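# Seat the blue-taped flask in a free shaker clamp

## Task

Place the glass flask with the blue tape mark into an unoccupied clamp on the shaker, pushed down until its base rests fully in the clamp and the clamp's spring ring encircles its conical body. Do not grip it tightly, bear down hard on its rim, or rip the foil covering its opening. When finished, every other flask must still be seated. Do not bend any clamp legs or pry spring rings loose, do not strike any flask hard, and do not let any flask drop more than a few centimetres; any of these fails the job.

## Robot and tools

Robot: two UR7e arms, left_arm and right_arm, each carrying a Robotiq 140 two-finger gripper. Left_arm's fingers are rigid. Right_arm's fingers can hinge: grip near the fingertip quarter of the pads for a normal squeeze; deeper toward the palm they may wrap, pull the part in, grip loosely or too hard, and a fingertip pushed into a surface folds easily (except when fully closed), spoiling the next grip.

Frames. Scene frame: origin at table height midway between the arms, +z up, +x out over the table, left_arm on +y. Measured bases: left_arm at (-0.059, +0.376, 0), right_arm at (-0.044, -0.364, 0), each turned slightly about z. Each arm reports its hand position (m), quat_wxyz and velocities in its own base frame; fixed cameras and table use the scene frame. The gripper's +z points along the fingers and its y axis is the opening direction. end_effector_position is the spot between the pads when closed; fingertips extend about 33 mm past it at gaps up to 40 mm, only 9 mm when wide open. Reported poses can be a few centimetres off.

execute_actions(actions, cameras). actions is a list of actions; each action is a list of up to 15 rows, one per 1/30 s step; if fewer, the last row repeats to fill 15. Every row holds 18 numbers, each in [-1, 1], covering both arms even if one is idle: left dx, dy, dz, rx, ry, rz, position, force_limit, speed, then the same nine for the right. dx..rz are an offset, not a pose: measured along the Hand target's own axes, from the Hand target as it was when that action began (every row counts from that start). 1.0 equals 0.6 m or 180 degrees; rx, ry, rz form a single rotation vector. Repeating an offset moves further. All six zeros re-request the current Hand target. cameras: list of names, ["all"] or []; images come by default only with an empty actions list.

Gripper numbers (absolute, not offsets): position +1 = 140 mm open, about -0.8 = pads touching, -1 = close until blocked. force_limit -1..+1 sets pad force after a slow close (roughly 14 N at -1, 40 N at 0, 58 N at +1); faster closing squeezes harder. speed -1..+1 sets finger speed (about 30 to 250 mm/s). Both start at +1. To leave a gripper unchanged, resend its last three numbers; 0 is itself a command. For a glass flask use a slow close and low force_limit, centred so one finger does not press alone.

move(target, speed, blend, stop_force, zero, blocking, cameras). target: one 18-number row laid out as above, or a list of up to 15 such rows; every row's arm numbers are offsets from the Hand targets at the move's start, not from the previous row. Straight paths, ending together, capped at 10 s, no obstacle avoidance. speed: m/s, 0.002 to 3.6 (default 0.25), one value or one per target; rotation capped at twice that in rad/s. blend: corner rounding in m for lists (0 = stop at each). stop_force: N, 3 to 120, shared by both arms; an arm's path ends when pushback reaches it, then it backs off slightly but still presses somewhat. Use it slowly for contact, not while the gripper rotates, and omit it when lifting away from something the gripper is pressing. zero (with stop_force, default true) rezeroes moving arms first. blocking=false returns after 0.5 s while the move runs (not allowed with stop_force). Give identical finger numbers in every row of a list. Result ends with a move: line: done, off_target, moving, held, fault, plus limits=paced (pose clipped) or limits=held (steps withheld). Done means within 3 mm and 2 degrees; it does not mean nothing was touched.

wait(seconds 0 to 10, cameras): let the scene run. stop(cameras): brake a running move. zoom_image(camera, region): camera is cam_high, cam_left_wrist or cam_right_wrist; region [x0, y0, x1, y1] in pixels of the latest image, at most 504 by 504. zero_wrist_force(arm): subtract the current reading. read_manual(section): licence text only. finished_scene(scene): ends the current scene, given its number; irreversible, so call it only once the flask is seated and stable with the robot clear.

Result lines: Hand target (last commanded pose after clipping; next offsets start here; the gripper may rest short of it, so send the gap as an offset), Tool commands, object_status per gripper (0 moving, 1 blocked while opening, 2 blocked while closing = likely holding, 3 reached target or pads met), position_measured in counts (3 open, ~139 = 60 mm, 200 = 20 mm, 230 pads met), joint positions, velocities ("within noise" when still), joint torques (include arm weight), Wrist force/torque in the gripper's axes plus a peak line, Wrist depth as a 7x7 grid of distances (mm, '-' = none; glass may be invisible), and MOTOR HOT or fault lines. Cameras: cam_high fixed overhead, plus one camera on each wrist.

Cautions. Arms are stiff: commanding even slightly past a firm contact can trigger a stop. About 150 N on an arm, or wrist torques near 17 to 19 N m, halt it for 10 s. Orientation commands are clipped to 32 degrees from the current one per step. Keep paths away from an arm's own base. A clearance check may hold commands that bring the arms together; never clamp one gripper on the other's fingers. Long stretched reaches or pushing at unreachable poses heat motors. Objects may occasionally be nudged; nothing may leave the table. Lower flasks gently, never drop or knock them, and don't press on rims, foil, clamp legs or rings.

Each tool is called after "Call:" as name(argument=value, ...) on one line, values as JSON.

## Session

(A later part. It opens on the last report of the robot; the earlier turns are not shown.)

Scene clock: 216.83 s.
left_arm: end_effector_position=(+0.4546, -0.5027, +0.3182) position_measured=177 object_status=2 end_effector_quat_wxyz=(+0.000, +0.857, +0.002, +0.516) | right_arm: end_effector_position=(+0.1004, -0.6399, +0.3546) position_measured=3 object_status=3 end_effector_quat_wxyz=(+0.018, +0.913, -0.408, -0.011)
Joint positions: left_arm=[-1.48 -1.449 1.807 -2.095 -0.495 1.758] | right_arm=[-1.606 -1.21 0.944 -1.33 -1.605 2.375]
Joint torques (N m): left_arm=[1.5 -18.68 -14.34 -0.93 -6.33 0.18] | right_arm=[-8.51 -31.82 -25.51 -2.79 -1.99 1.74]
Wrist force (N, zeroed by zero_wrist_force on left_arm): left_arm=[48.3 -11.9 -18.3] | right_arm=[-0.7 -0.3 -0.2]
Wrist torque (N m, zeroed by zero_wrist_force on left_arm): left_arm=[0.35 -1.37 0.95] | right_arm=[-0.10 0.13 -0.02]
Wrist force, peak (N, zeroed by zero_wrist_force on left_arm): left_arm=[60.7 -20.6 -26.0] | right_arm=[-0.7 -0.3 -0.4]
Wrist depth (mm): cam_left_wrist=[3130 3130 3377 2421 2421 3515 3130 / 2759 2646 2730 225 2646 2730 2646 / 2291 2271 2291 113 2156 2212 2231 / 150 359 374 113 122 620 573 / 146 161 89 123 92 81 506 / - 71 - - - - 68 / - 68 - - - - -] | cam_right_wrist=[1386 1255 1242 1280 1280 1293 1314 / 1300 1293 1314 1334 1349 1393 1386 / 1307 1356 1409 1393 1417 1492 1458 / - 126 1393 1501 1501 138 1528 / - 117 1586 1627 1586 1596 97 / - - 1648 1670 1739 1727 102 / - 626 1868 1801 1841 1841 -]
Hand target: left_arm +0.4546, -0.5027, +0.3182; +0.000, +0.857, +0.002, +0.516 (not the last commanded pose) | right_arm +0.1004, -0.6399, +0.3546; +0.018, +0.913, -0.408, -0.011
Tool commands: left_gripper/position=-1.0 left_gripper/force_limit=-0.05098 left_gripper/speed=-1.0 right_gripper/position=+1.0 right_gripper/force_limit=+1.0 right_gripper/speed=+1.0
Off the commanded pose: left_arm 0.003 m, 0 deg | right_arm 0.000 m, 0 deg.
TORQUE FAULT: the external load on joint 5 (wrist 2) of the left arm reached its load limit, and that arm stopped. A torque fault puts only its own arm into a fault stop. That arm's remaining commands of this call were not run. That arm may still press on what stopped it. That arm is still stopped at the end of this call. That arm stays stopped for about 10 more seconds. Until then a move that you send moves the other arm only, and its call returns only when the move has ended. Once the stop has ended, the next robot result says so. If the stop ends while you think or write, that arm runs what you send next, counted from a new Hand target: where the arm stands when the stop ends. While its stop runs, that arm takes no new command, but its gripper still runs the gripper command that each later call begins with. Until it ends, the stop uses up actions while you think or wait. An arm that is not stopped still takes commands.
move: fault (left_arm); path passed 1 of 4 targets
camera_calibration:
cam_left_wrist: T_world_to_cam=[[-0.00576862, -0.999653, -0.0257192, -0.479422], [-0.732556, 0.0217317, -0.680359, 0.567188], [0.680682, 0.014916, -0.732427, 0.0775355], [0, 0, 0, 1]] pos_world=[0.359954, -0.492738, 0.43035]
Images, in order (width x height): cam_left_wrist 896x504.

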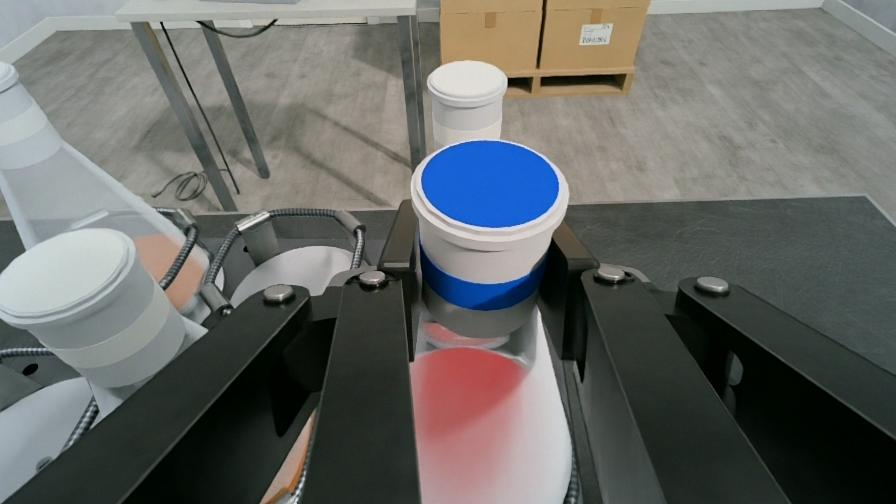

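Call:
wait(seconds=10, cameras=["cam_left_wrist"])

Scene clock: 230.07 s.
left_arm: end_effector_position=(+0.4553, -0.5024, +0.3195) position_measured=177 object_status=2 end_effector_quat_wxyz=(+0.000, +0.856, +0.002, +0.518) | right_arm: end_effector_position=(+0.1004, -0.6399, +0.3546) position_measured=3 object_status=3 end_effector_quat_wxyz=(+0.018, +0.913, -0.408, -0.011)
Joint positions: left_arm=[-1.48 -1.449 1.807 -2.095 -0.49 1.758] | right_arm=[-1.606 -1.21 0.944 -1.33 -1.605 2.375]
Joint torques (N m): left_arm=[1.05 -18.4 -14.51 -1.02 -4.91 0.03] | right_arm=[-8.79 -32.1 -25.01 -2.93 -2.09 1.67]
Wrist force (N, zeroed by zero_wrist_force on left_arm): left_arm=[30.8 -1.9 -15.9] | right_arm=[-0.5 -0.2 -0.3]
Wrist torque (N m, zeroed by zero_wrist_force on left_arm): left_arm=[0.01 -1.11 0.38] | right_arm=[-0.09 0.09 -0.02]
Wrist force, peak (N, zeroed by zero_wrist_force on left_arm): left_arm=[48.4 -11.9 -18.5] | right_arm=[-0.7 -0.5 -0.3]
Wrist depth (mm): cam_left_wrist=[3377 1387 3468 2566 2516 3208 3248 / 2701 2354 2646 225 2730 2646 2619 / 2103 2005 2231 113 2312 2251 2156 / 151 354 385 112 112 574 - / 145 161 89 129 92 82 75 / - 71 - 241 - - 68 / - 68 - - - - -] | cam_right_wrist=[1184 1242 1242 1236 1287 1293 1307 / 1307 1314 1320 1356 1349 1356 1386 / 1401 1356 1409 1393 1466 1409 1441 / - 125 1417 1475 1557 138 1547 / - 117 1528 1586 1596 1586 97 / - - 1670 1659 1739 1739 102 / - 725 1789 1814 1814 1896 -]
Hand target: left_arm +0.4553, -0.5024, +0.3195; +0.000, +0.856, +0.002, +0.518 (not the last commanded pose) | right_arm +0.1004, -0.6399, +0.3546; +0.018, +0.913, -0.408, -0.011
Tool commands: left_gripper/position=-1.0 left_gripper/force_limit=-0.05098 left_gripper/speed=-1.0 right_gripper/position=+1.0 right_gripper/force_limit=+1.0 right_gripper/speed=+1.0
Off the commanded pose: left_arm 0.005 m, 0 deg | right_arm 0.000 m, 0 deg.
TORQUE FAULT, CONTINUED: the left arm's stop, for the torque fault of joint 5 (wrist 2) that an earlier result reported, is over. The rest of the stop counts as 19 of the actions that you can send in this scene. Before the stop ended, the hold on joint 5 (wrist 2) of that arm was turned back by 0.3 degrees, the way its load pushed it. That arm's target is now where it stood when the stop ended, not its last command. That arm keeps its grip as last carried out and accepts commands again: back off and push less far. That arm stops again whenever a joint's load reaches its limit.
wait: 10.00 s; at rest from the start
camera_calibration:
cam_left_wrist: T_world_to_cam=[[-0.00481068, -0.999649, -0.0260637, -0.479496], [-0.729339, 0.021339, -0.68382, 0.568061], [0.684136, 0.0157196, -0.729185, 0.0758202], [0, 0, 0, 1]] pos_world=[0.360131, -0.492641, 0.431241]
Images, in order (width x height): cam_left_wrist 896x504.

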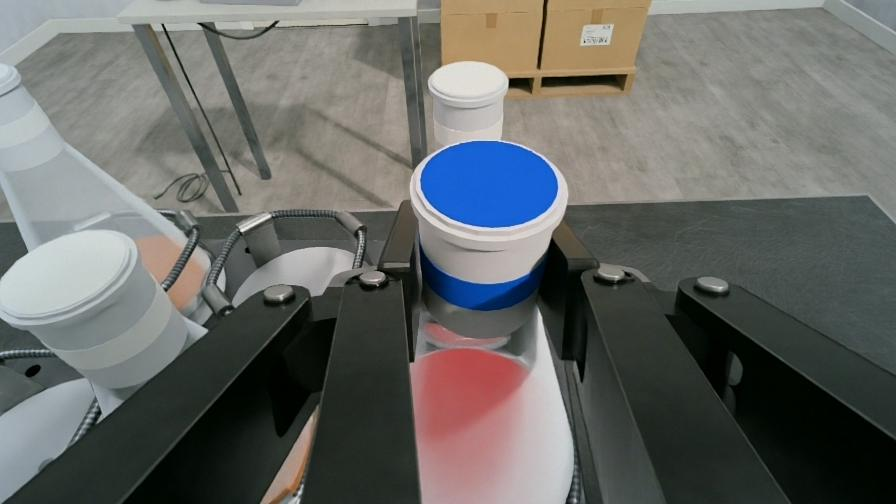

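Call:
move(target=[[0.0088,0,-0.0047,0,0,0,-1,-0.05,-1,0,0,0,0,0,0,1,1,1],[0.0088,0,-0.0047,0,0,0,0.2,-0.06,-1,0,0,0,0,0,0,1,1,1],[0.0088,0,-0.12,0,0,0,0.2,-0.06,-1,0,0,0,0,0,0,1,1,1],[0.0715,0,-0.17,0,-0.126,0,0.2,-0.06,-1,0,0,0,0,0,0,1,1,1]], speed=0.1, cameras=["cam_left_wrist","cam_high"])

Call:
zoom_image(camera="cam_left_wrist", region=[330, 100, 630, 400])

Call:
zoom_image(camera="cam_high", region=[370, 200, 610, 380])

Scene clock: 240.00 s.
left_arm: end_effector_position=(+0.3849, -0.5024, +0.4047) position_measured=104 object_status=3 end_effector_quat_wxyz=(+0.000, +0.941, +0.002, +0.339) | right_arm: end_effector_position=(+0.1004, -0.6399, +0.3546) position_measured=3 object_status=3 end_effector_quat_wxyz=(+0.018, +0.913, -0.408, -0.011)
Joint positions: left_arm=[-1.467 -1.498 1.372 -1.529 -0.883 1.701] | right_arm=[-1.606 -1.21 0.944 -1.33 -1.605 2.375]
Joint torques (N m): left_arm=[-11.49 -40.85 -26.92 -4.73 2.49 -0.45] | right_arm=[-8.08 -31.41 -24.33 -3.09 -2.08 1.79]
Wrist force (N, zeroed by zero_wrist_force on left_arm): left_arm=[3.4 -1.1 -2.8] | right_arm=[-0.5 -0.1 -0.1]
Wrist torque (N m, zeroed by zero_wrist_force on left_arm): left_arm=[-0.30 -0.38 -0.20] | right_arm=[-0.07 0.10 -0.02]
Wrist force, peak (N, zeroed by zero_wrist_force on left_arm): left_arm=[30.7 -1.4 -16.3] | right_arm=[-0.9 -0.2 -0.3]
Wrist depth (mm): cam_left_wrist=[313 1989 1860 307 1974 681 1795 / - 447 466 421 - 601 621 / 646 248 439 236 587 - - / 578 421 139 - 163 108 570 / 564 89 106 392 532 103 85 / - - 421 - 513 - - / - - - 476 493 - -] | cam_right_wrist=[1178 1242 1267 1274 1280 1293 1349 / 1314 1320 1307 1341 1341 1363 1363 / 1334 1371 1393 1425 1425 1475 1484 / - 126 1510 1528 1547 138 1501 / - 117 1681 1557 1627 1606 97 / - 1751 1776 - 1751 1716 101 / - 687 1801 - 1896 1911 -]
Hand target: left_arm +0.3848, -0.5024, +0.4048; +0.000, +0.941, +0.002, +0.339 | right_arm +0.1004, -0.6399, +0.3546; +0.018, +0.913, -0.408, -0.011
Off the commanded pose: left_arm 0.000 m, 0 deg | right_arm 0.000 m, 0 deg.
move: done
camera_calibration:
cam_left_wrist: T_world_to_cam=[[-0.0147337, -0.999666, -0.0212213, -0.475806], [-0.936565, 0.0212304, -0.349849, 0.519556], [0.350183, 0.0147206, -0.936566, 0.398011], [0, 0, 0, 1]] pos_world=[0.340211, -0.492536, 0.544433]
Images, in order (width x height): cam_high 896x504, cam_left_wrist 896x504.

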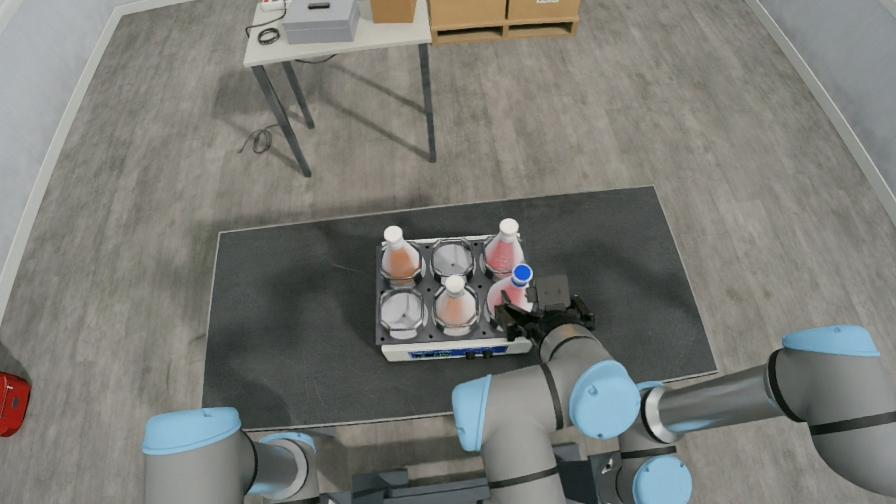

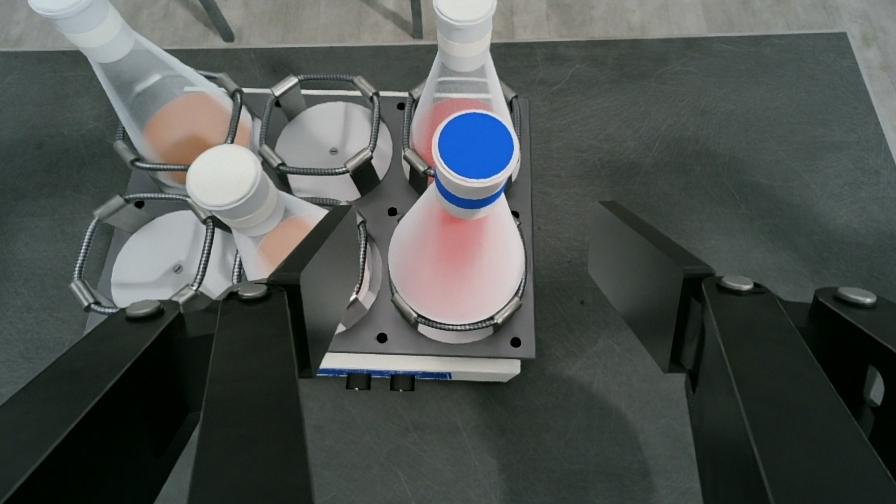

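Scaled by 1.680 from the camera's 896x504 image, which has a finer 1280x720 frame.

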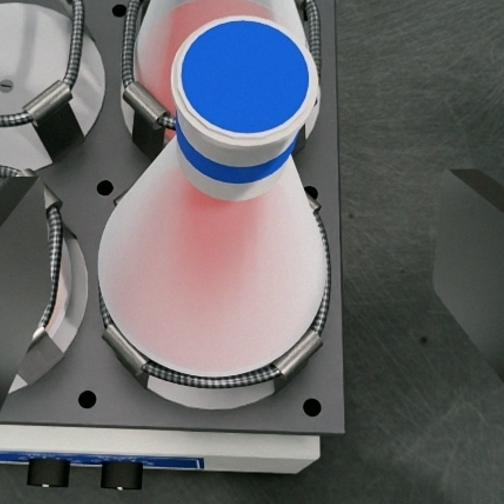

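Scaled by 2.100 from the camera's 896x504 image, which has a finer 1280x720 frame.

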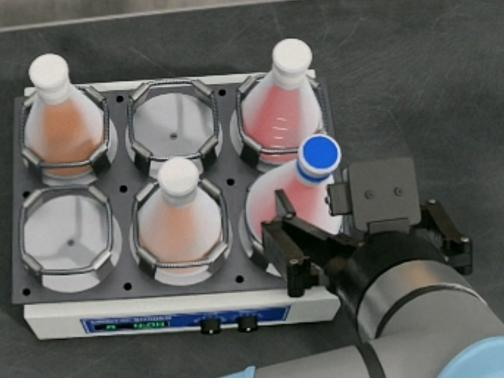

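Call:
move(target=[[-0.017,-0.01,0.0205,0,0.058,0,0.2,-0.06,-1,0,0,0,0,0,0,1,1,1],[0.0094,-0.01,0.1702,0,0.058,0,0.2,-0.06,-1,0,0,0,0,0,0,1,1,1]], speed=0.1, cameras=["cam_left_wrist"])

Call:
zoom_image(camera="cam_left_wrist", region=[330, 200, 630, 500])

Scene clock: 249.40 s.
left_arm: end_effector_position=(+0.4544, -0.4963, +0.3297) position_measured=104 object_status=3 end_effector_quat_wxyz=(+0.000, +0.906, +0.002, +0.423) | right_arm: end_effector_position=(+0.1004, -0.6399, +0.3546) position_measured=3 object_status=3 end_effector_quat_wxyz=(+0.018, +0.913, -0.408, -0.011)
Joint positions: left_arm=[-1.41 -1.472 1.664 -1.949 -0.711 1.814] | right_arm=[-1.606 -1.21 0.944 -1.33 -1.605 2.375]
Joint torques (N m): left_arm=[-10.85 -43.28 -32.47 -3.47 3.77 0.84] | right_arm=[-8.22 -31.23 -24.01 -3.21 -2.01 1.69]
Wrist force (N, zeroed by zero_wrist_force on left_arm): left_arm=[3.0 -0.8 -2.7] | right_arm=[-0.5 -0.3 -0.1]
Wrist torque (N m, zeroed by zero_wrist_force on left_arm): left_arm=[-0.26 -0.36 -0.20] | right_arm=[-0.11 0.10 -0.02]
Wrist force, peak (N, zeroed by zero_wrist_force on left_arm): left_arm=[3.9 -1.2 -4.6] | right_arm=[-0.7 -0.5 -0.4]
Wrist depth (mm): cam_left_wrist=[2312 2193 2156 210 2193 2212 2156 / 2053 1989 2175 230 1944 1944 626 / 362 363 387 115 115 - 564 / 155 304 137 108 109 118 514 / - 89 116 - 268 103 86 / - - 257 - 435 - - / - - 280 239 283 - -] | cam_right_wrist=[1293 1242 1280 1274 1293 1287 1327 / 1307 1280 1327 1320 1334 1356 1378 / 1386 1363 1386 1363 1458 1441 1458 / - 126 1492 1538 1501 138 1528 / - 117 - 1566 1627 1627 97 / - - 1704 1739 1693 1764 102 / - 642 1789 1727 1814 1896 -]
Hand target: left_arm +0.4543, -0.4964, +0.3298; +0.000, +0.906, +0.002, +0.423 | right_arm +0.1004, -0.6399, +0.3546; +0.018, +0.913, -0.408, -0.011
Off the commanded pose: left_arm 0.000 m, 0 deg | right_arm 0.000 m, 0 deg.
move: done
camera_calibration:
cam_left_wrist: T_world_to_cam=[[-0.010348, -0.999657, -0.0240541, -0.471245], [-0.857825, 0.0212359, -0.513502, 0.576387], [0.513837, 0.0153205, -0.857751, 0.203334], [0, 0, 0, 1]] pos_world=[0.385082, -0.486439, 0.459051]
Images, in order (width x height): cam_left_wrist 896x504.

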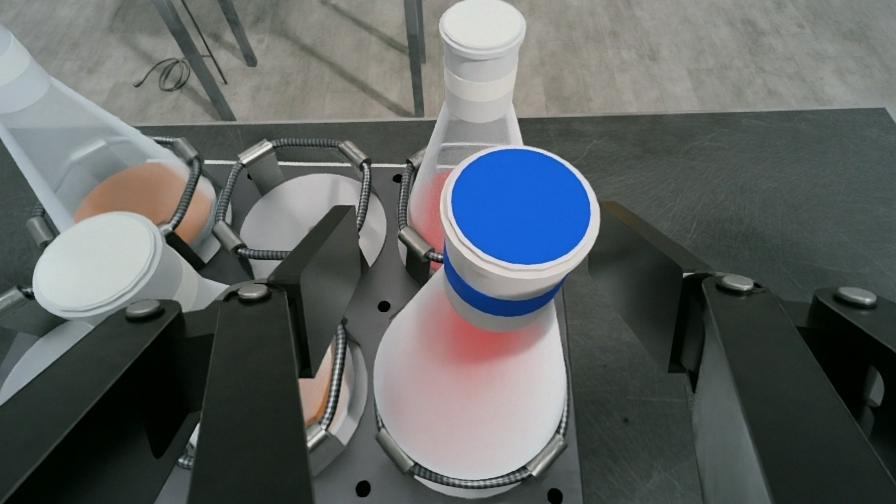

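Scaled by 1.680 from the camera's 896x504 image, which has a finer 1280x720 frame.

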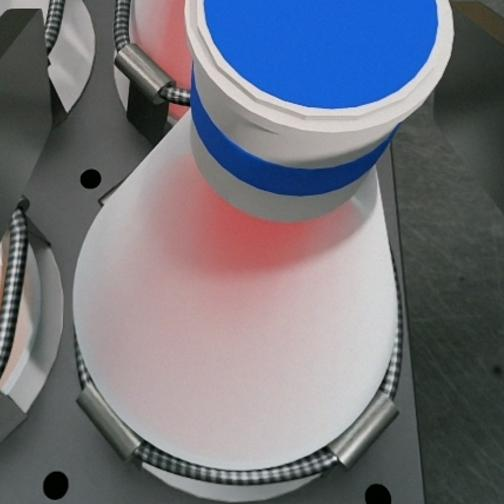

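Call:
move(target=[0,0,0,0,0,0,-1,-0.05,-1,0,0,0,0,0,0,1,1,1])

Call:
wait(seconds=0.7, cameras=["cam_left_wrist"])

Call:
zoom_image(camera="cam_left_wrist", region=[330, 200, 630, 500])

Scene clock: 254.10 s.
left_arm: end_effector_position=(+0.4543, -0.4964, +0.3299) position_measured=170 object_status=0 end_effector_quat_wxyz=(+0.000, +0.906, +0.002, +0.423) | right_arm: end_effector_position=(+0.1004, -0.6399, +0.3546) position_measured=3 object_status=3 end_effector_quat_wxyz=(+0.018, +0.913, -0.408, -0.011)
Joint positions: left_arm=[-1.41 -1.472 1.663 -1.95 -0.711 1.814] | right_arm=[-1.606 -1.21 0.944 -1.33 -1.605 2.375]
Joint torques (N m): left_arm=[-8.38 -40.9 -25.46 -1.89 1.11 -0.74] | right_arm=[-8.12 -31.02 -23.41 -3.29 -2.04 1.79]
Wrist force (N, zeroed by zero_wrist_force on left_arm): left_arm=[5.1 0.9 -4.1] | right_arm=[-0.6 -0.1 -0.3]
Wrist torque (N m, zeroed by zero_wrist_force on left_arm): left_arm=[-0.34 -0.45 -0.28] | right_arm=[-0.08 0.12 -0.02]
Wrist force, peak (N, zeroed by zero_wrist_force on left_arm): left_arm=[5.0 1.1 -4.4] | right_arm=[-0.6 -0.6 -0.2]
Wrist depth (mm): cam_left_wrist=[2312 2271 2193 210 2037 2251 2138 / 1974 1989 2070 234 1989 1959 1944 / 354 363 390 113 112 553 564 / 154 326 355 106 122 518 516 / 322 156 92 133 86 81 476 / - 70 - - - - 68 / - - - 239 - - -] | cam_right_wrist=[1300 1249 1293 1287 1287 1293 1307 / 1307 1300 1314 1341 1349 1449 1356 / 1327 1371 1401 1433 1433 1433 1441 / - 127 1475 1648 1528 138 1538 / - 117 1510 1566 1586 1606 97 / - - 1681 1681 1828 1681 102 / - 615 1828 - 1911 2084 -]
Hand target: left_arm +0.4543, -0.4964, +0.3298; +0.000, +0.906, +0.002, +0.423 | right_arm +0.1004, -0.6399, +0.3546; +0.018, +0.913, -0.408, -0.011
Off the commanded pose: left_arm 0.000 m, 0 deg | right_arm 0.000 m, 0 deg.
move: done

Scene clock: 254.80 s.
left_arm: end_effector_position=(+0.4543, -0.4964, +0.3298) position_measured=170 object_status=2 end_effector_quat_wxyz=(+0.000, +0.906, +0.002, +0.423) | right_arm: end_effector_position=(+0.1004, -0.6399, +0.3546) position_measured=3 object_status=3 end_effector_quat_wxyz=(+0.018, +0.913, -0.408, -0.011)
Joint positions: left_arm=[-1.41 -1.472 1.664 -1.95 -0.711 1.814] | right_arm=[-1.606 -1.21 0.944 -1.33 -1.605 2.375]
Joint torques (N m): left_arm=[-4.07 -38.51 -20.71 -0.59 -0.19 -0.76] | right_arm=[-8 -31.8 -23.97 -3.25 -2 1.73]
Wrist force (N, zeroed by zero_wrist_force on left_arm): left_arm=[5.1 1.0 -4.3] | right_arm=[-0.4 -0.2 -0.4]
Wrist torque (N m, zeroed by zero_wrist_force on left_arm): left_arm=[-0.34 -0.46 -0.29] | right_arm=[-0.09 0.08 -0.02]
Wrist force, peak (N, zeroed by zero_wrist_force on left_arm): left_arm=[5.2 0.9 -4.3] | right_arm=[-0.8 -0.3 -0.3]
Wrist depth (mm): cam_left_wrist=[2231 2231 2251 209 2156 2231 2175 / 1989 1944 - 235 1974 1974 1915 / 363 363 389 113 553 569 - / 154 316 - 106 111 515 516 / 322 156 92 127 92 81 478 / - 70 - 241 - - 68 / - - - 236 - - -] | cam_right_wrist=[1146 1224 1261 1255 1280 1314 1341 / 1287 1334 1320 1327 1356 1363 1371 / 1300 1307 1401 1393 1417 1510 1449 / - 126 1458 1492 1519 135 1519 / - 117 1501 1596 1596 1606 97 / - - 1727 1716 1681 1841 102 / - 695 1814 1606 1868 1896 -]
Hand target: left_arm +0.4543, -0.4964, +0.3298; +0.000, +0.906, +0.002, +0.423 | right_arm +0.1004, -0.6399, +0.3546; +0.018, +0.913, -0.408, -0.011
Tool commands: left_gripper/position=-1.0 left_gripper/force_limit=-0.05 left_gripper/speed=-1.0 right_gripper/position=+1.0 right_gripper/force_limit=+1.0 right_gripper/speed=+1.0
Off the commanded pose: left_arm 0.000 m, 0 deg | right_arm 0.000 m, 0 deg.
wait: 0.70 s; at rest by 0.17 s
camera_calibration:
cam_left_wrist: T_world_to_cam=[[-0.0104943, -0.999662, -0.0237977, -0.471405], [-0.857708, 0.021233, -0.513699, 0.576483], [0.514031, 0.0150205, -0.85764, 0.20315], [0, 0, 0, 1]] pos_world=[0.385081, -0.486538, 0.45915]
Images, in order (width x height): cam_left_wrist 896x504.

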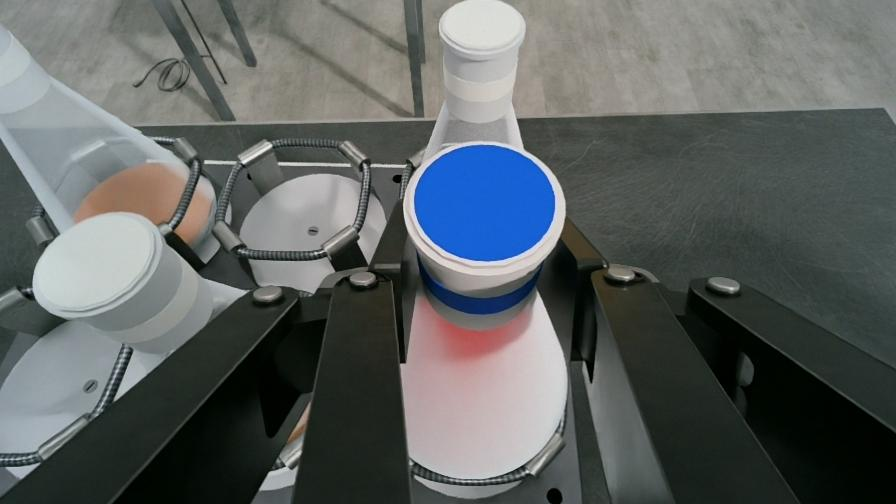

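Scaled by 1.680 from the camera's 896x504 image, which has a finer 1280x720 frame.

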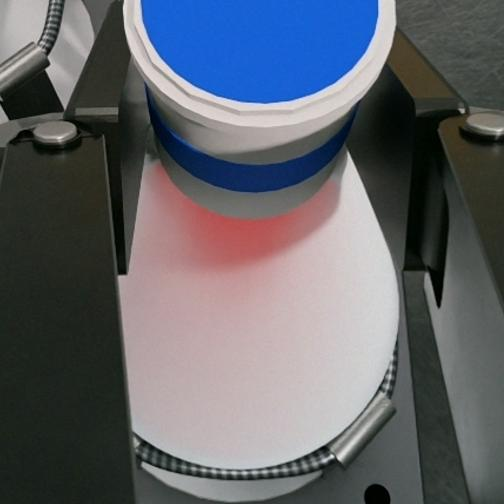

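Call:
move(target=[-0.0383,-0.002,0.0321,0,0,0,-1,-0.05,-1,0,0,0,0,0,0,1,1,1], speed=0.012, stop_force=38, zero=false, cameras=["cam_left_wrist"])

Call:
zoom_image(camera="cam_left_wrist", region=[330, 200, 630, 500])

Scene clock: 259.70 s.
left_arm: end_effector_position=(+0.4548, -0.4958, +0.3107) position_measured=170 object_status=2 end_effector_quat_wxyz=(+0.001, +0.905, +0.003, +0.425) | right_arm: end_effector_position=(+0.1004, -0.6399, +0.3546) position_measured=3 object_status=3 end_effector_quat_wxyz=(+0.018, +0.913, -0.408, -0.011)
Joint positions: left_arm=[-1.41 -1.464 1.707 -2.004 -0.709 1.814] | right_arm=[-1.606 -1.21 0.944 -1.33 -1.605 2.375]
Joint torques (N m): left_arm=[0.12 -16.59 -7.14 1.85 -5.97 0.27] | right_arm=[-8.57 -31.37 -23.21 -3.31 -2 1.7]
Wrist force (N, zeroed by zero_wrist_force on left_arm): left_arm=[47.2 0.5 -31.9] | right_arm=[-0.4 -0.3 -0.3]
Wrist torque (N m, zeroed by zero_wrist_force on left_arm): left_arm=[-0.27 -1.11 -0.19] | right_arm=[-0.10 0.08 -0.01]
Wrist force, peak (N, zeroed by zero_wrist_force on left_arm): left_arm=[67.0 4.0 -52.3] | right_arm=[-0.6 -0.5 -0.4]
Wrist depth (mm): cam_left_wrist=[2312 2156 2212 201 2444 2251 2312 / 1929 2053 1974 222 1989 2070 2103 / 355 351 380 106 558 581 - / 137 332 346 107 109 514 - / 144 152 92 127 92 81 464 / - 70 - - - - 68 / - - - - - - -] | cam_right_wrist=[1327 1236 1249 1280 1293 1307 1320 / 1293 1320 1320 1356 1334 1356 1356 / 1349 1334 1401 1386 1433 1458 1458 / - 126 1458 1510 1566 138 1510 / - 117 1547 1596 1617 1606 97 / - - 1681 1704 1727 1764 101 / - 634 1814 1716 1882 1868 -]
Hand target: left_arm +0.4548, -0.4958, +0.3107; +0.001, +0.905, +0.003, +0.425 (not the last commanded pose) | right_arm +0.1004, -0.6399, +0.3546; +0.018, +0.913, -0.408, -0.011
Tool commands: left_gripper/position=-1.0 left_gripper/force_limit=-0.05098 left_gripper/speed=-1.0 right_gripper/position=+1.0 right_gripper/force_limit=+1.0 right_gripper/speed=+1.0
Off the commanded pose: left_arm 0.011 m, 0 deg | right_arm 0.000 m, 0 deg.
TORQUE FAULT: the external load on joint 5 (wrist 2) of the left arm reached its load limit, and that arm stopped. A torque fault puts only its own arm into a fault stop. That arm's remaining commands of this call were not run. That arm may still press on what stopped it. That arm is still stopped at the end of this call. That arm stays stopped for about 10 more seconds. Until then a move that you send moves the other arm only, and its call returns only when the move has ended. Once the stop has ended, the next robot result says so. If the stop ends while you think or write, that arm runs what you send next, counted from a new Hand target: where the arm stands when the stop ends. While its stop runs, that arm takes no new command, but its gripper still runs the gripper command that each later call begins with. Until it ends, the stop uses up actions while you think or wait. An arm that is not stopped still takes commands.
move: fault (left_arm)
camera_calibration:
cam_left_wrist: T_world_to_cam=[[-0.0100378, -0.999726, -0.0211515, -0.472321], [-0.856442, 0.0195136, -0.515874, 0.566341], [0.516145, 0.0129368, -0.856403, 0.184113], [0, 0, 0, 1]] pos_world=[0.385268, -0.485625, 0.439845]
Images, in order (width x height): cam_left_wrist 896x504.

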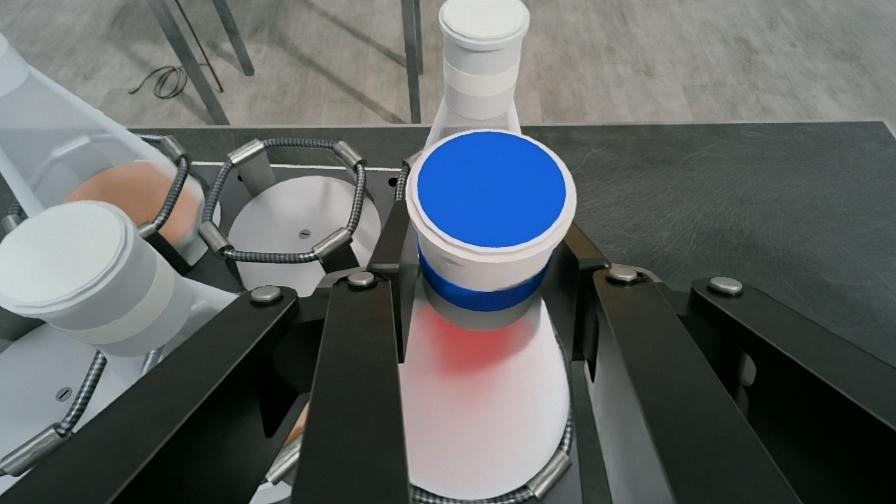

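Scaled by 1.680 from the camera's 896x504 image, which has a finer 1280x720 frame.

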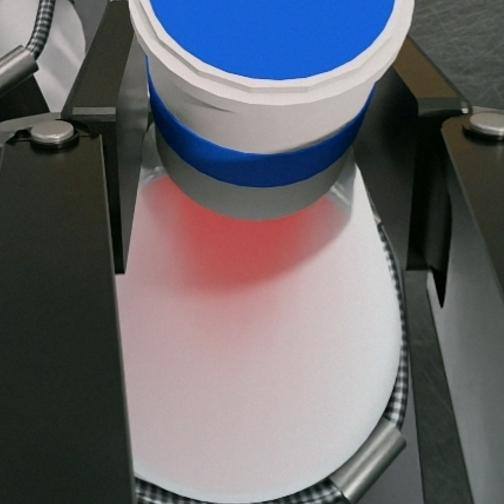

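Call:
wait(seconds=10, cameras=["cam_left_wrist"])

Call:
zoom_image(camera="cam_left_wrist", region=[330, 200, 630, 500])

Scene clock: 272.33 s.
left_arm: end_effector_position=(+0.4548, -0.4958, +0.3107) position_measured=170 object_status=2 end_effector_quat_wxyz=(+0.001, +0.905, +0.003, +0.425) | right_arm: end_effector_position=(+0.1004, -0.6399, +0.3546) position_measured=3 object_status=3 end_effector_quat_wxyz=(+0.018, +0.913, -0.408, -0.011)
Joint positions: left_arm=[-1.41 -1.464 1.707 -2.004 -0.709 1.814] | right_arm=[-1.606 -1.21 0.944 -1.33 -1.605 2.375]
Joint torques (N m): left_arm=[1.42 -14.74 -7.68 2.02 -5.84 0.22] | right_arm=[-8.57 -31.41 -22.68 -3.49 -1.89 1.76]
Wrist force (N, zeroed by zero_wrist_force on left_arm): left_arm=[46.8 0.4 -31.9] | right_arm=[-0.5 -0.3 -0.3]
Wrist torque (N m, zeroed by zero_wrist_force on left_arm): left_arm=[-0.30 -1.03 -0.20] | right_arm=[-0.11 0.09 -0.02]
Wrist force, peak (N, zeroed by zero_wrist_force on left_arm): left_arm=[47.1 0.4 -31.9] | right_arm=[-0.8 -0.5 0.0]
Wrist depth (mm): cam_left_wrist=[2251 2193 2354 200 2231 2291 2251 / 2053 2005 2005 226 2121 2053 2070 / 348 357 378 106 106 - 597 / 137 322 346 100 110 525 519 / 144 152 92 127 92 81 75 / - 70 - - - - 68 / - - - 221 - - -] | cam_right_wrist=[1184 1242 1261 1274 1267 1300 1300 / 1307 1334 1334 1341 1334 1363 1386 / 1224 1300 1417 1433 1425 1449 1458 / - 125 1501 1519 1510 135 1547 / - 117 1681 1638 1617 1566 97 / - - 1617 1681 1751 1814 102 / - 1801 1841 1801 1854 1868 -]
Hand target: left_arm +0.4548, -0.4958, +0.3107; +0.001, +0.905, +0.003, +0.425 (not the last commanded pose) | right_arm +0.1004, -0.6399, +0.3546; +0.018, +0.913, -0.408, -0.011
Tool commands: left_gripper/position=-1.0 left_gripper/force_limit=-0.05098 left_gripper/speed=-1.0 right_gripper/position=+1.0 right_gripper/force_limit=+1.0 right_gripper/speed=+1.0
Off the commanded pose: left_arm 0.011 m, 0 deg | right_arm 0.000 m, 0 deg.
TORQUE FAULT, CONTINUED: the left arm's stop, for the torque fault of joint 5 (wrist 2) that an earlier result reported, is over. The rest of the stop counts as 19 of the actions that you can send in this scene. That arm's target is now where it stood when the stop ended, not its last command. That arm keeps its grip as last carried out and accepts commands again: back off and push less far. That arm stops again whenever a joint's load reaches its limit.
wait: 10.00 s; at rest from the start
camera_calibration:
cam_left_wrist: T_world_to_cam=[[-0.0100378, -0.999726, -0.0211515, -0.472321], [-0.856442, 0.0195136, -0.515874, 0.566341], [0.516145, 0.0129368, -0.856403, 0.184113], [0, 0, 0, 1]] pos_world=[0.385268, -0.485625, 0.439845]
Images, in order (width x height): cam_left_wrist 896x504.

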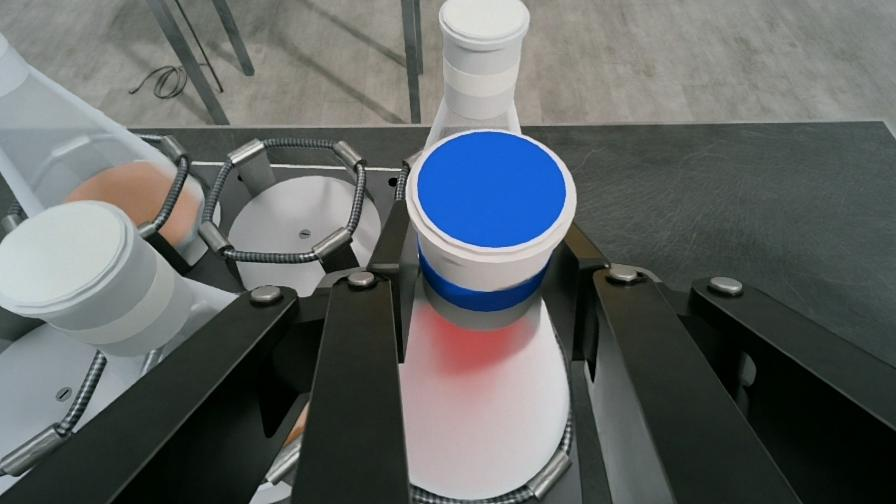

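Scaled by 1.680 from the camera's 896x504 image, which has a finer 1280x720 frame.

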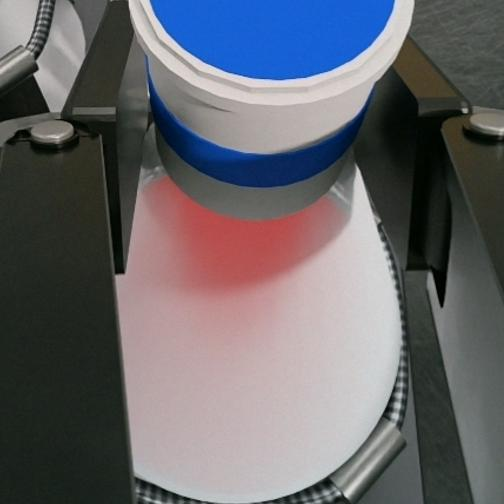

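Call:
move(target=[[0.0019,0.0,-0.0016,0,0,0,-1,-0.05,-1,0,0,0,0,0,0,1,1,1],[0.0015,-0.006,-0.0014,0,0,0,-1,-0.05,-1,0,0,0,0,0,0,1,1,1],[0.0015,0.004,-0.0014,0,0,0,-1,-0.05,-1,0,0,0,0,0,0,1,1,1],[0.0011,-0.006,-0.0012,0,0,0,-1,-0.05,-1,0,0,0,0,0,0,1,1,1],[0.0011,-0.001,-0.0012,0,0,0,-1,-0.05,-1,0,0,0,0,0,0,1,1,1]], speed=0.02, stop_force=18, cameras=["cam_left_wrist"])

Call:
zoom_image(camera="cam_left_wrist", region=[330, 200, 630, 500])

Scene clock: 277.80 s.
left_arm: end_effector_position=(+0.4547, -0.4952, +0.3117) position_measured=170 object_status=2 end_effector_quat_wxyz=(+0.001, +0.905, +0.003, +0.425) | right_arm: end_effector_position=(+0.1004, -0.6399, +0.3546) position_measured=3 object_status=3 end_effector_quat_wxyz=(+0.018, +0.913, -0.408, -0.011)
Joint positions: left_arm=[-1.41 -1.466 1.706 -2.002 -0.709 1.814] | right_arm=[-1.606 -1.21 0.944 -1.33 -1.605 2.375]
Joint torques (N m): left_arm=[-13.1 -24.42 -2.25 0.52 -3.53 0.88] | right_arm=[-8.43 -31.15 -22.59 -3.64 -1.93 1.7]
Wrist force (N, zeroed by zero_wrist_force on left_arm): left_arm=[34.9 1.2 -21.4] | right_arm=[-0.5 -0.2 -0.1]
Wrist torque (N m, zeroed by zero_wrist_force on left_arm): left_arm=[-0.17 -0.82 -0.24] | right_arm=[-0.08 0.09 -0.02]
Wrist force, peak (N, zeroed by zero_wrist_force on left_arm): left_arm=[45.9 1.7 -29.8] | right_arm=[-0.7 -0.4 -0.4]
Wrist depth (mm): cam_left_wrist=[2312 2193 2212 201 2291 2354 2398 / 1929 2005 1989 1677 2291 - 2021 / 349 354 366 106 545 602 591 / 137 302 342 104 122 523 - / 147 152 92 130 92 81 474 / - 70 - 239 - - 68 / - - - - - - -] | cam_right_wrist=[1178 1230 1242 1261 1287 1293 1300 / 1314 1300 1314 1314 1356 1356 1386 / 1267 1378 1386 1261 1433 1441 1300 / - 126 1425 1501 1501 135 113 / - 117 1704 1576 1586 1596 97 / - - 1586 1693 1716 1776 102 / - 1538 1789 1814 1841 1868 -]
Hand target: left_arm +0.4547, -0.4952, +0.3117; +0.001, +0.905, +0.003, +0.425 | right_arm +0.1004, -0.6399, +0.3546; +0.018, +0.913, -0.408, -0.011
Off the commanded pose: left_arm 0.000 m, 0 deg | right_arm 0.000 m, 0 deg.
move: done
camera_calibration:
cam_left_wrist: T_world_to_cam=[[-0.0100384, -0.999726, -0.0211518, -0.471701], [-0.856442, 0.0195144, -0.515874, 0.566674], [0.516145, 0.0129368, -0.856403, 0.185065], [0, 0, 0, 1]] pos_world=[0.385068, -0.485025, 0.440845]
Images, in order (width x height): cam_left_wrist 896x504.

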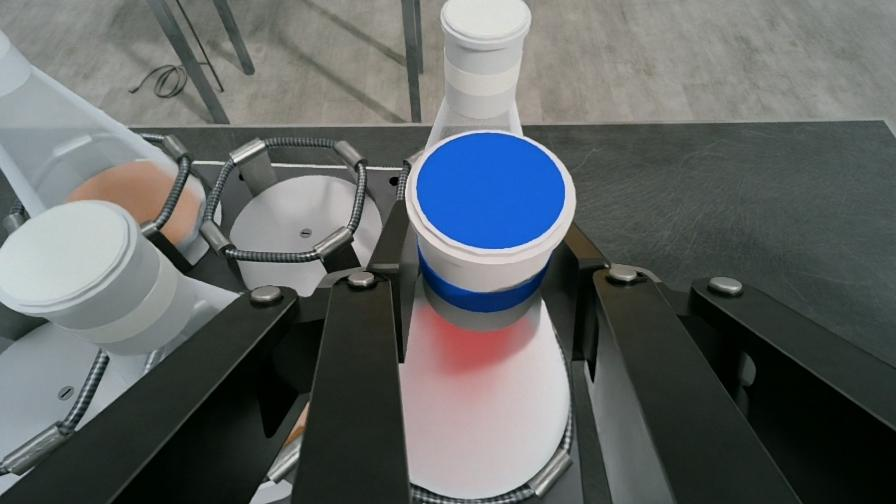

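Scaled by 1.680 from the camera's 896x504 image, which has a finer 1280x720 frame.

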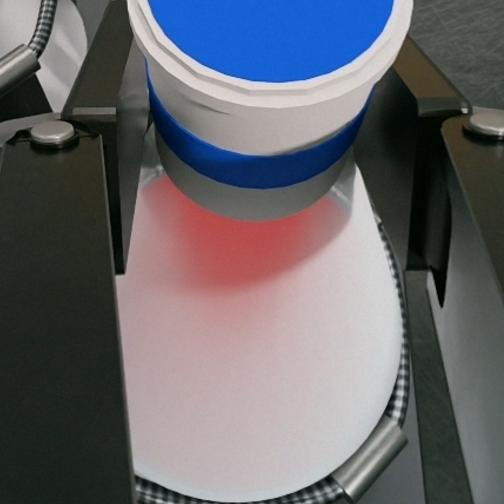

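Call:
move(target=[[0.0,-0.012,0.0,0,0,0,-1,-0.05,-1,0,0,0,0,0,0,1,1,1]], speed=0.02, stop_force=25, cameras=["cam_left_wrist"])

Call:
move(target=[[0.0064,0.004,0.0076,0,0,0,-1,-0.05,-1,0,0,0,0,0,0,1,1,1]], speed=0.02, stop_force=25, cameras=["cam_left_wrist"])

Scene clock: 282.37 s.
left_arm: end_effector_position=(+0.4546, -0.4901, +0.3120) position_measured=170 object_status=2 end_effector_quat_wxyz=(+0.002, +0.905, +0.003, +0.425) | right_arm: end_effector_position=(+0.1004, -0.6399, +0.3546) position_measured=3 object_status=3 end_effector_quat_wxyz=(+0.018, +0.913, -0.408, -0.011)
Joint positions: left_arm=[-1.408 -1.477 1.719 -2.006 -0.709 1.816] | right_arm=[-1.606 -1.21 0.944 -1.33 -1.605 2.375]
Joint torques (N m): left_arm=[-2.98 9.42 6.12 10.98 -4.35 -0.26] | right_arm=[-8.33 -31.28 -22.36 -3.64 -1.94 1.65]
Wrist force (N, zeroed by zero_wrist_force on left_arm): left_arm=[46.5 21.9 -32.2] | right_arm=[-0.5 -0.2 -0.2]
Wrist torque (N m, zeroed by zero_wrist_force on left_arm): left_arm=[-1.06 -1.07 -1.28] | right_arm=[-0.09 0.10 -0.02]
Wrist force, peak (N, zeroed by zero_wrist_force on left_arm): left_arm=[48.3 28.8 -34.7] | right_arm=[-0.7 -0.6 -0.2]
Wrist depth (mm): cam_left_wrist=[2312 2212 2333 207 2312 2251 2291 / 2070 2053 2037 1722 1959 2005 2175 / 349 358 389 106 553 581 600 / 138 303 347 100 122 - - / 151 149 92 128 92 81 80 / - 70 - - - - 68 / - - - 223 - - -] | cam_right_wrist=[1195 1230 1261 1287 1287 1314 1327 / 1300 1300 1334 1314 1349 1363 1363 / 1320 1433 1386 1409 1393 1417 1475 / - 126 1528 1492 1501 135 1501 / - 116 1528 1566 1659 135 97 / - 1764 1586 1681 1739 1789 101 / - 640 1828 1841 1841 1854 -]
Hand target: left_arm +0.4546, -0.4900, +0.3119; +0.001, +0.905, +0.003, +0.425 (not the last commanded pose) | right_arm +0.1004, -0.6399, +0.3546; +0.018, +0.913, -0.408, -0.011
Off the commanded pose: left_arm 0.002 m, 0 deg | right_arm 0.000 m, 0 deg.
move: contact (left_arm)
camera_calibration:
cam_left_wrist: T_world_to_cam=[[-0.0101291, -0.999741, -0.0203995, -0.4668], [-0.856281, 0.0192076, -0.516154, 0.566502], [0.516411, 0.0122396, -0.856253, 0.184717], [0, 0, 0, 1]] pos_world=[0.384967, -0.479821, 0.441044]
Images, in order (width x height): cam_left_wrist 896x504.

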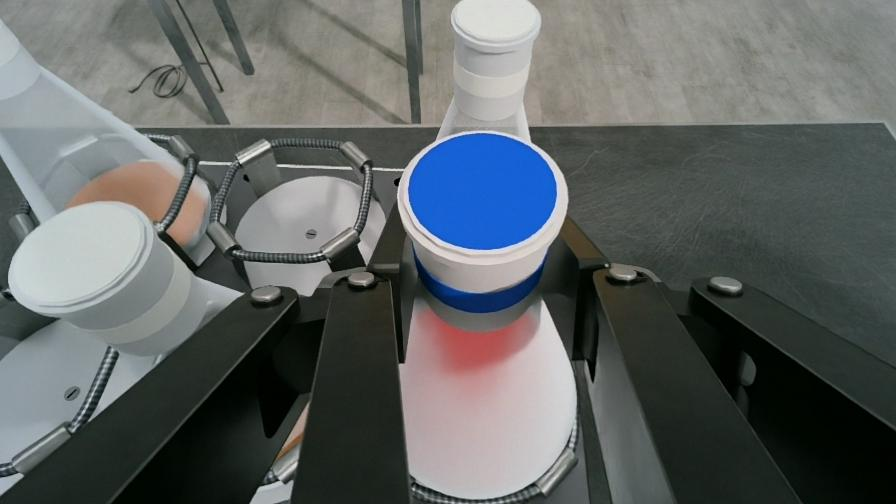

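Scene clock: 284.00 s.
left_arm: end_effector_position=(+0.4606, -0.4924, +0.3120) position_measured=170 object_status=2 end_effector_quat_wxyz=(+0.001, +0.905, +0.003, +0.425) | right_arm: end_effector_position=(+0.1004, -0.6399, +0.3546) position_measured=3 object_status=3 end_effector_quat_wxyz=(+0.018, +0.913, -0.408, -0.011)
Joint positions: left_arm=[-1.398 -1.465 1.709 -2.019 -0.711 1.832] | right_arm=[-1.606 -1.21 0.944 -1.33 -1.605 2.375]
Joint torques (N m): left_arm=[1.66 -13.18 11.83 9.65 -9.29 -0.77] | right_arm=[-8.47 -31.77 -22.38 -3.57 -2 1.69]
Wrist force (N, zeroed by zero_wrist_force on left_arm): left_arm=[42.1 13.6 -47.4] | right_arm=[-0.4 -0.3 -0.1]
Wrist torque (N m, zeroed by zero_wrist_force on left_arm): left_arm=[-0.56 -1.26 -0.44] | right_arm=[-0.10 0.08 -0.02]
Wrist force, peak (N, zeroed by zero_wrist_force on left_arm): left_arm=[42.2 14.0 -50.7] | right_arm=[-0.7 -0.5 -0.3]
Wrist depth (mm): cam_left_wrist=[2291 2231 2312 201 2312 2251 2251 / 2037 2021 1974 215 2021 2053 2086 / 337 351 369 106 551 594 578 / 138 332 285 104 122 502 526 / 135 145 92 128 92 81 467 / - 70 - - - - 68 / - - - - - - -] | cam_right_wrist=[974 1236 1249 1287 1314 1314 1314 / 1280 1300 1320 1334 1349 1363 1386 / 1363 1320 1393 1409 1417 1441 1466 / 506 126 1441 1475 1484 138 1528 / - 117 1751 1681 1627 127 97 / - - 1704 1739 1716 1693 102 / - 634 1764 1841 1828 1868 -]
Hand target: left_arm +0.4606, -0.4924, +0.3120; +0.001, +0.905, +0.003, +0.425 | right_arm +0.1004, -0.6399, +0.3546; +0.018, +0.913, -0.408, -0.011
Off the commanded pose: left_arm 0.000 m, 0 deg | right_arm 0.000 m, 0 deg.
move: done
camera_calibration:
cam_left_wrist: T_world_to_cam=[[-0.0100626, -0.999735, -0.0207086, -0.469027], [-0.856282, 0.0193103, -0.516147, 0.571733], [0.516411, 0.0125386, -0.856249, 0.181791], [0, 0, 0, 1]] pos_world=[0.390967, -0.482222, 0.441044]
Images, in order (width x height): cam_left_wrist 896x504.

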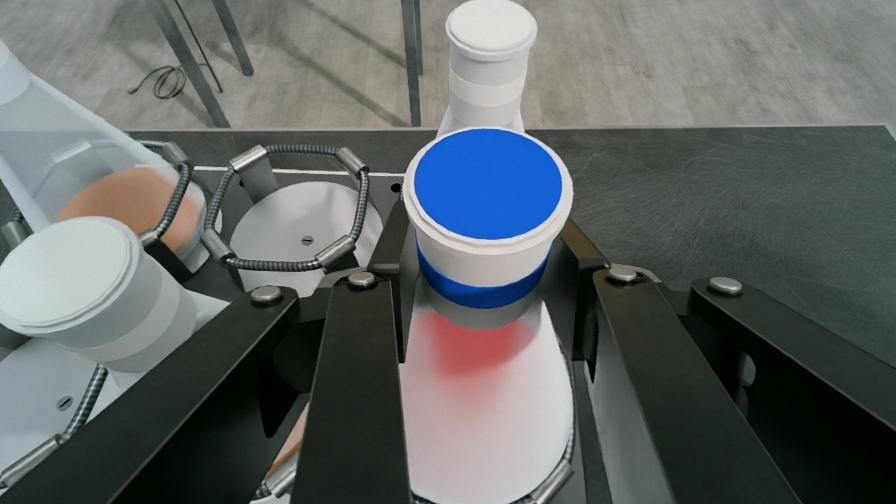

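Call:
move(target=[[0.001,0.01,-0.0005,0,0,0,-1,-0.05,-1,0,0,0,0,0,0,1,1,1],[0.001,-0.004,-0.0005,0,0,0,-1,-0.05,-1,0,0,0,0,0,0,1,1,1],[0.001,0.008,-0.0005,0,0,0,-1,-0.05,-1,0,0,0,0,0,0,1,1,1]], speed=0.025, stop_force=25, cameras=["cam_left_wrist"])

Call:
zoom_image(camera="cam_left_wrist", region=[330, 200, 630, 500])

Scene clock: 290.30 s.
left_arm: end_effector_position=(+0.4607, -0.4965, +0.3123) position_measured=170 object_status=2 end_effector_quat_wxyz=(+0.001, +0.905, +0.002, +0.425) | right_arm: end_effector_position=(+0.1004, -0.6399, +0.3546) position_measured=3 object_status=3 end_effector_quat_wxyz=(+0.018, +0.913, -0.408, -0.011)
Joint positions: left_arm=[-1.399 -1.456 1.697 -2.015 -0.711 1.831] | right_arm=[-1.606 -1.21 0.944 -1.33 -1.605 2.375]
Joint torques (N m): left_arm=[15.41 -23.05 -14.42 3.16 -8.39 1.14] | right_arm=[-8.54 -31.55 -21.96 -3.67 -1.97 1.71]
Wrist force (N, zeroed by zero_wrist_force on left_arm): left_arm=[30.7 -0.3 -30.0] | right_arm=[-0.5 -0.3 -0.2]
Wrist torque (N m, zeroed by zero_wrist_force on left_arm): left_arm=[0.11 -0.94 0.01] | right_arm=[-0.11 0.10 -0.02]
Wrist force, peak (N, zeroed by zero_wrist_force on left_arm): left_arm=[42.3 13.8 -47.9] | right_arm=[-0.7 -0.4 -0.4]
Wrist depth (mm): cam_left_wrist=[2312 2193 2376 201 2212 2312 2193 / 2053 2103 1901 215 2005 2037 1944 / 358 352 369 105 548 564 570 / 138 327 336 104 111 546 514 / 138 148 92 127 92 81 80 / - 70 - - - - 68 / - - - 215 - - -] | cam_right_wrist=[1218 1236 1242 1274 1261 1314 1300 / 1314 1287 1320 1307 1334 1371 1401 / 1458 1349 1401 1341 1417 1501 1458 / 509 125 1501 1492 1510 138 1510 / - 117 1547 1617 1576 1596 97 / - - 1648 1704 1727 1789 101 / - 1341 1814 1751 1841 1896 -]
Hand target: left_arm +0.4607, -0.4964, +0.3123; +0.001, +0.905, +0.002, +0.425 (not the last commanded pose) | right_arm +0.1004, -0.6399, +0.3546; +0.018, +0.913, -0.408, -0.011
Off the commanded pose: left_arm 0.001 m, 0 deg | right_arm 0.000 m, 0 deg.
move: contact (left_arm); path passed 0 of 3 targets
camera_calibration:
cam_left_wrist: T_world_to_cam=[[-0.0100223, -0.999721, -0.0213745, -0.472834], [-0.856443, 0.0196154, -0.515869, 0.572281], [0.516145, 0.0131358, -0.856401, 0.182543], [0, 0, 0, 1]] pos_world=[0.391168, -0.486326, 0.441445]
Images, in order (width x height): cam_left_wrist 896x504.

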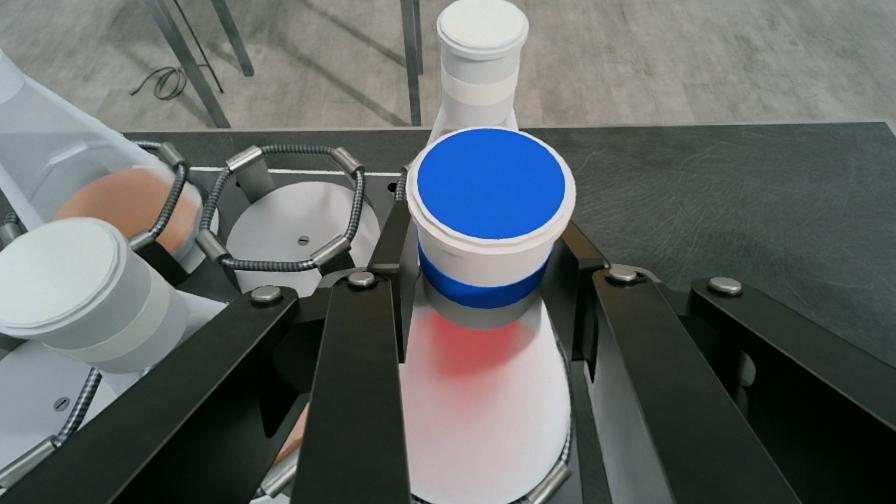

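Scaled by 1.680 from the camera's 896x504 image, which has a finer 1280x720 frame.

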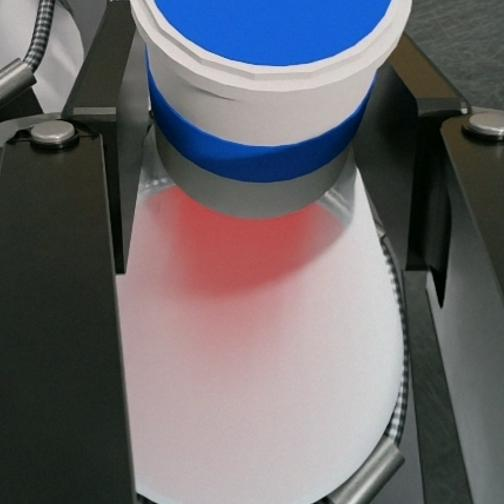

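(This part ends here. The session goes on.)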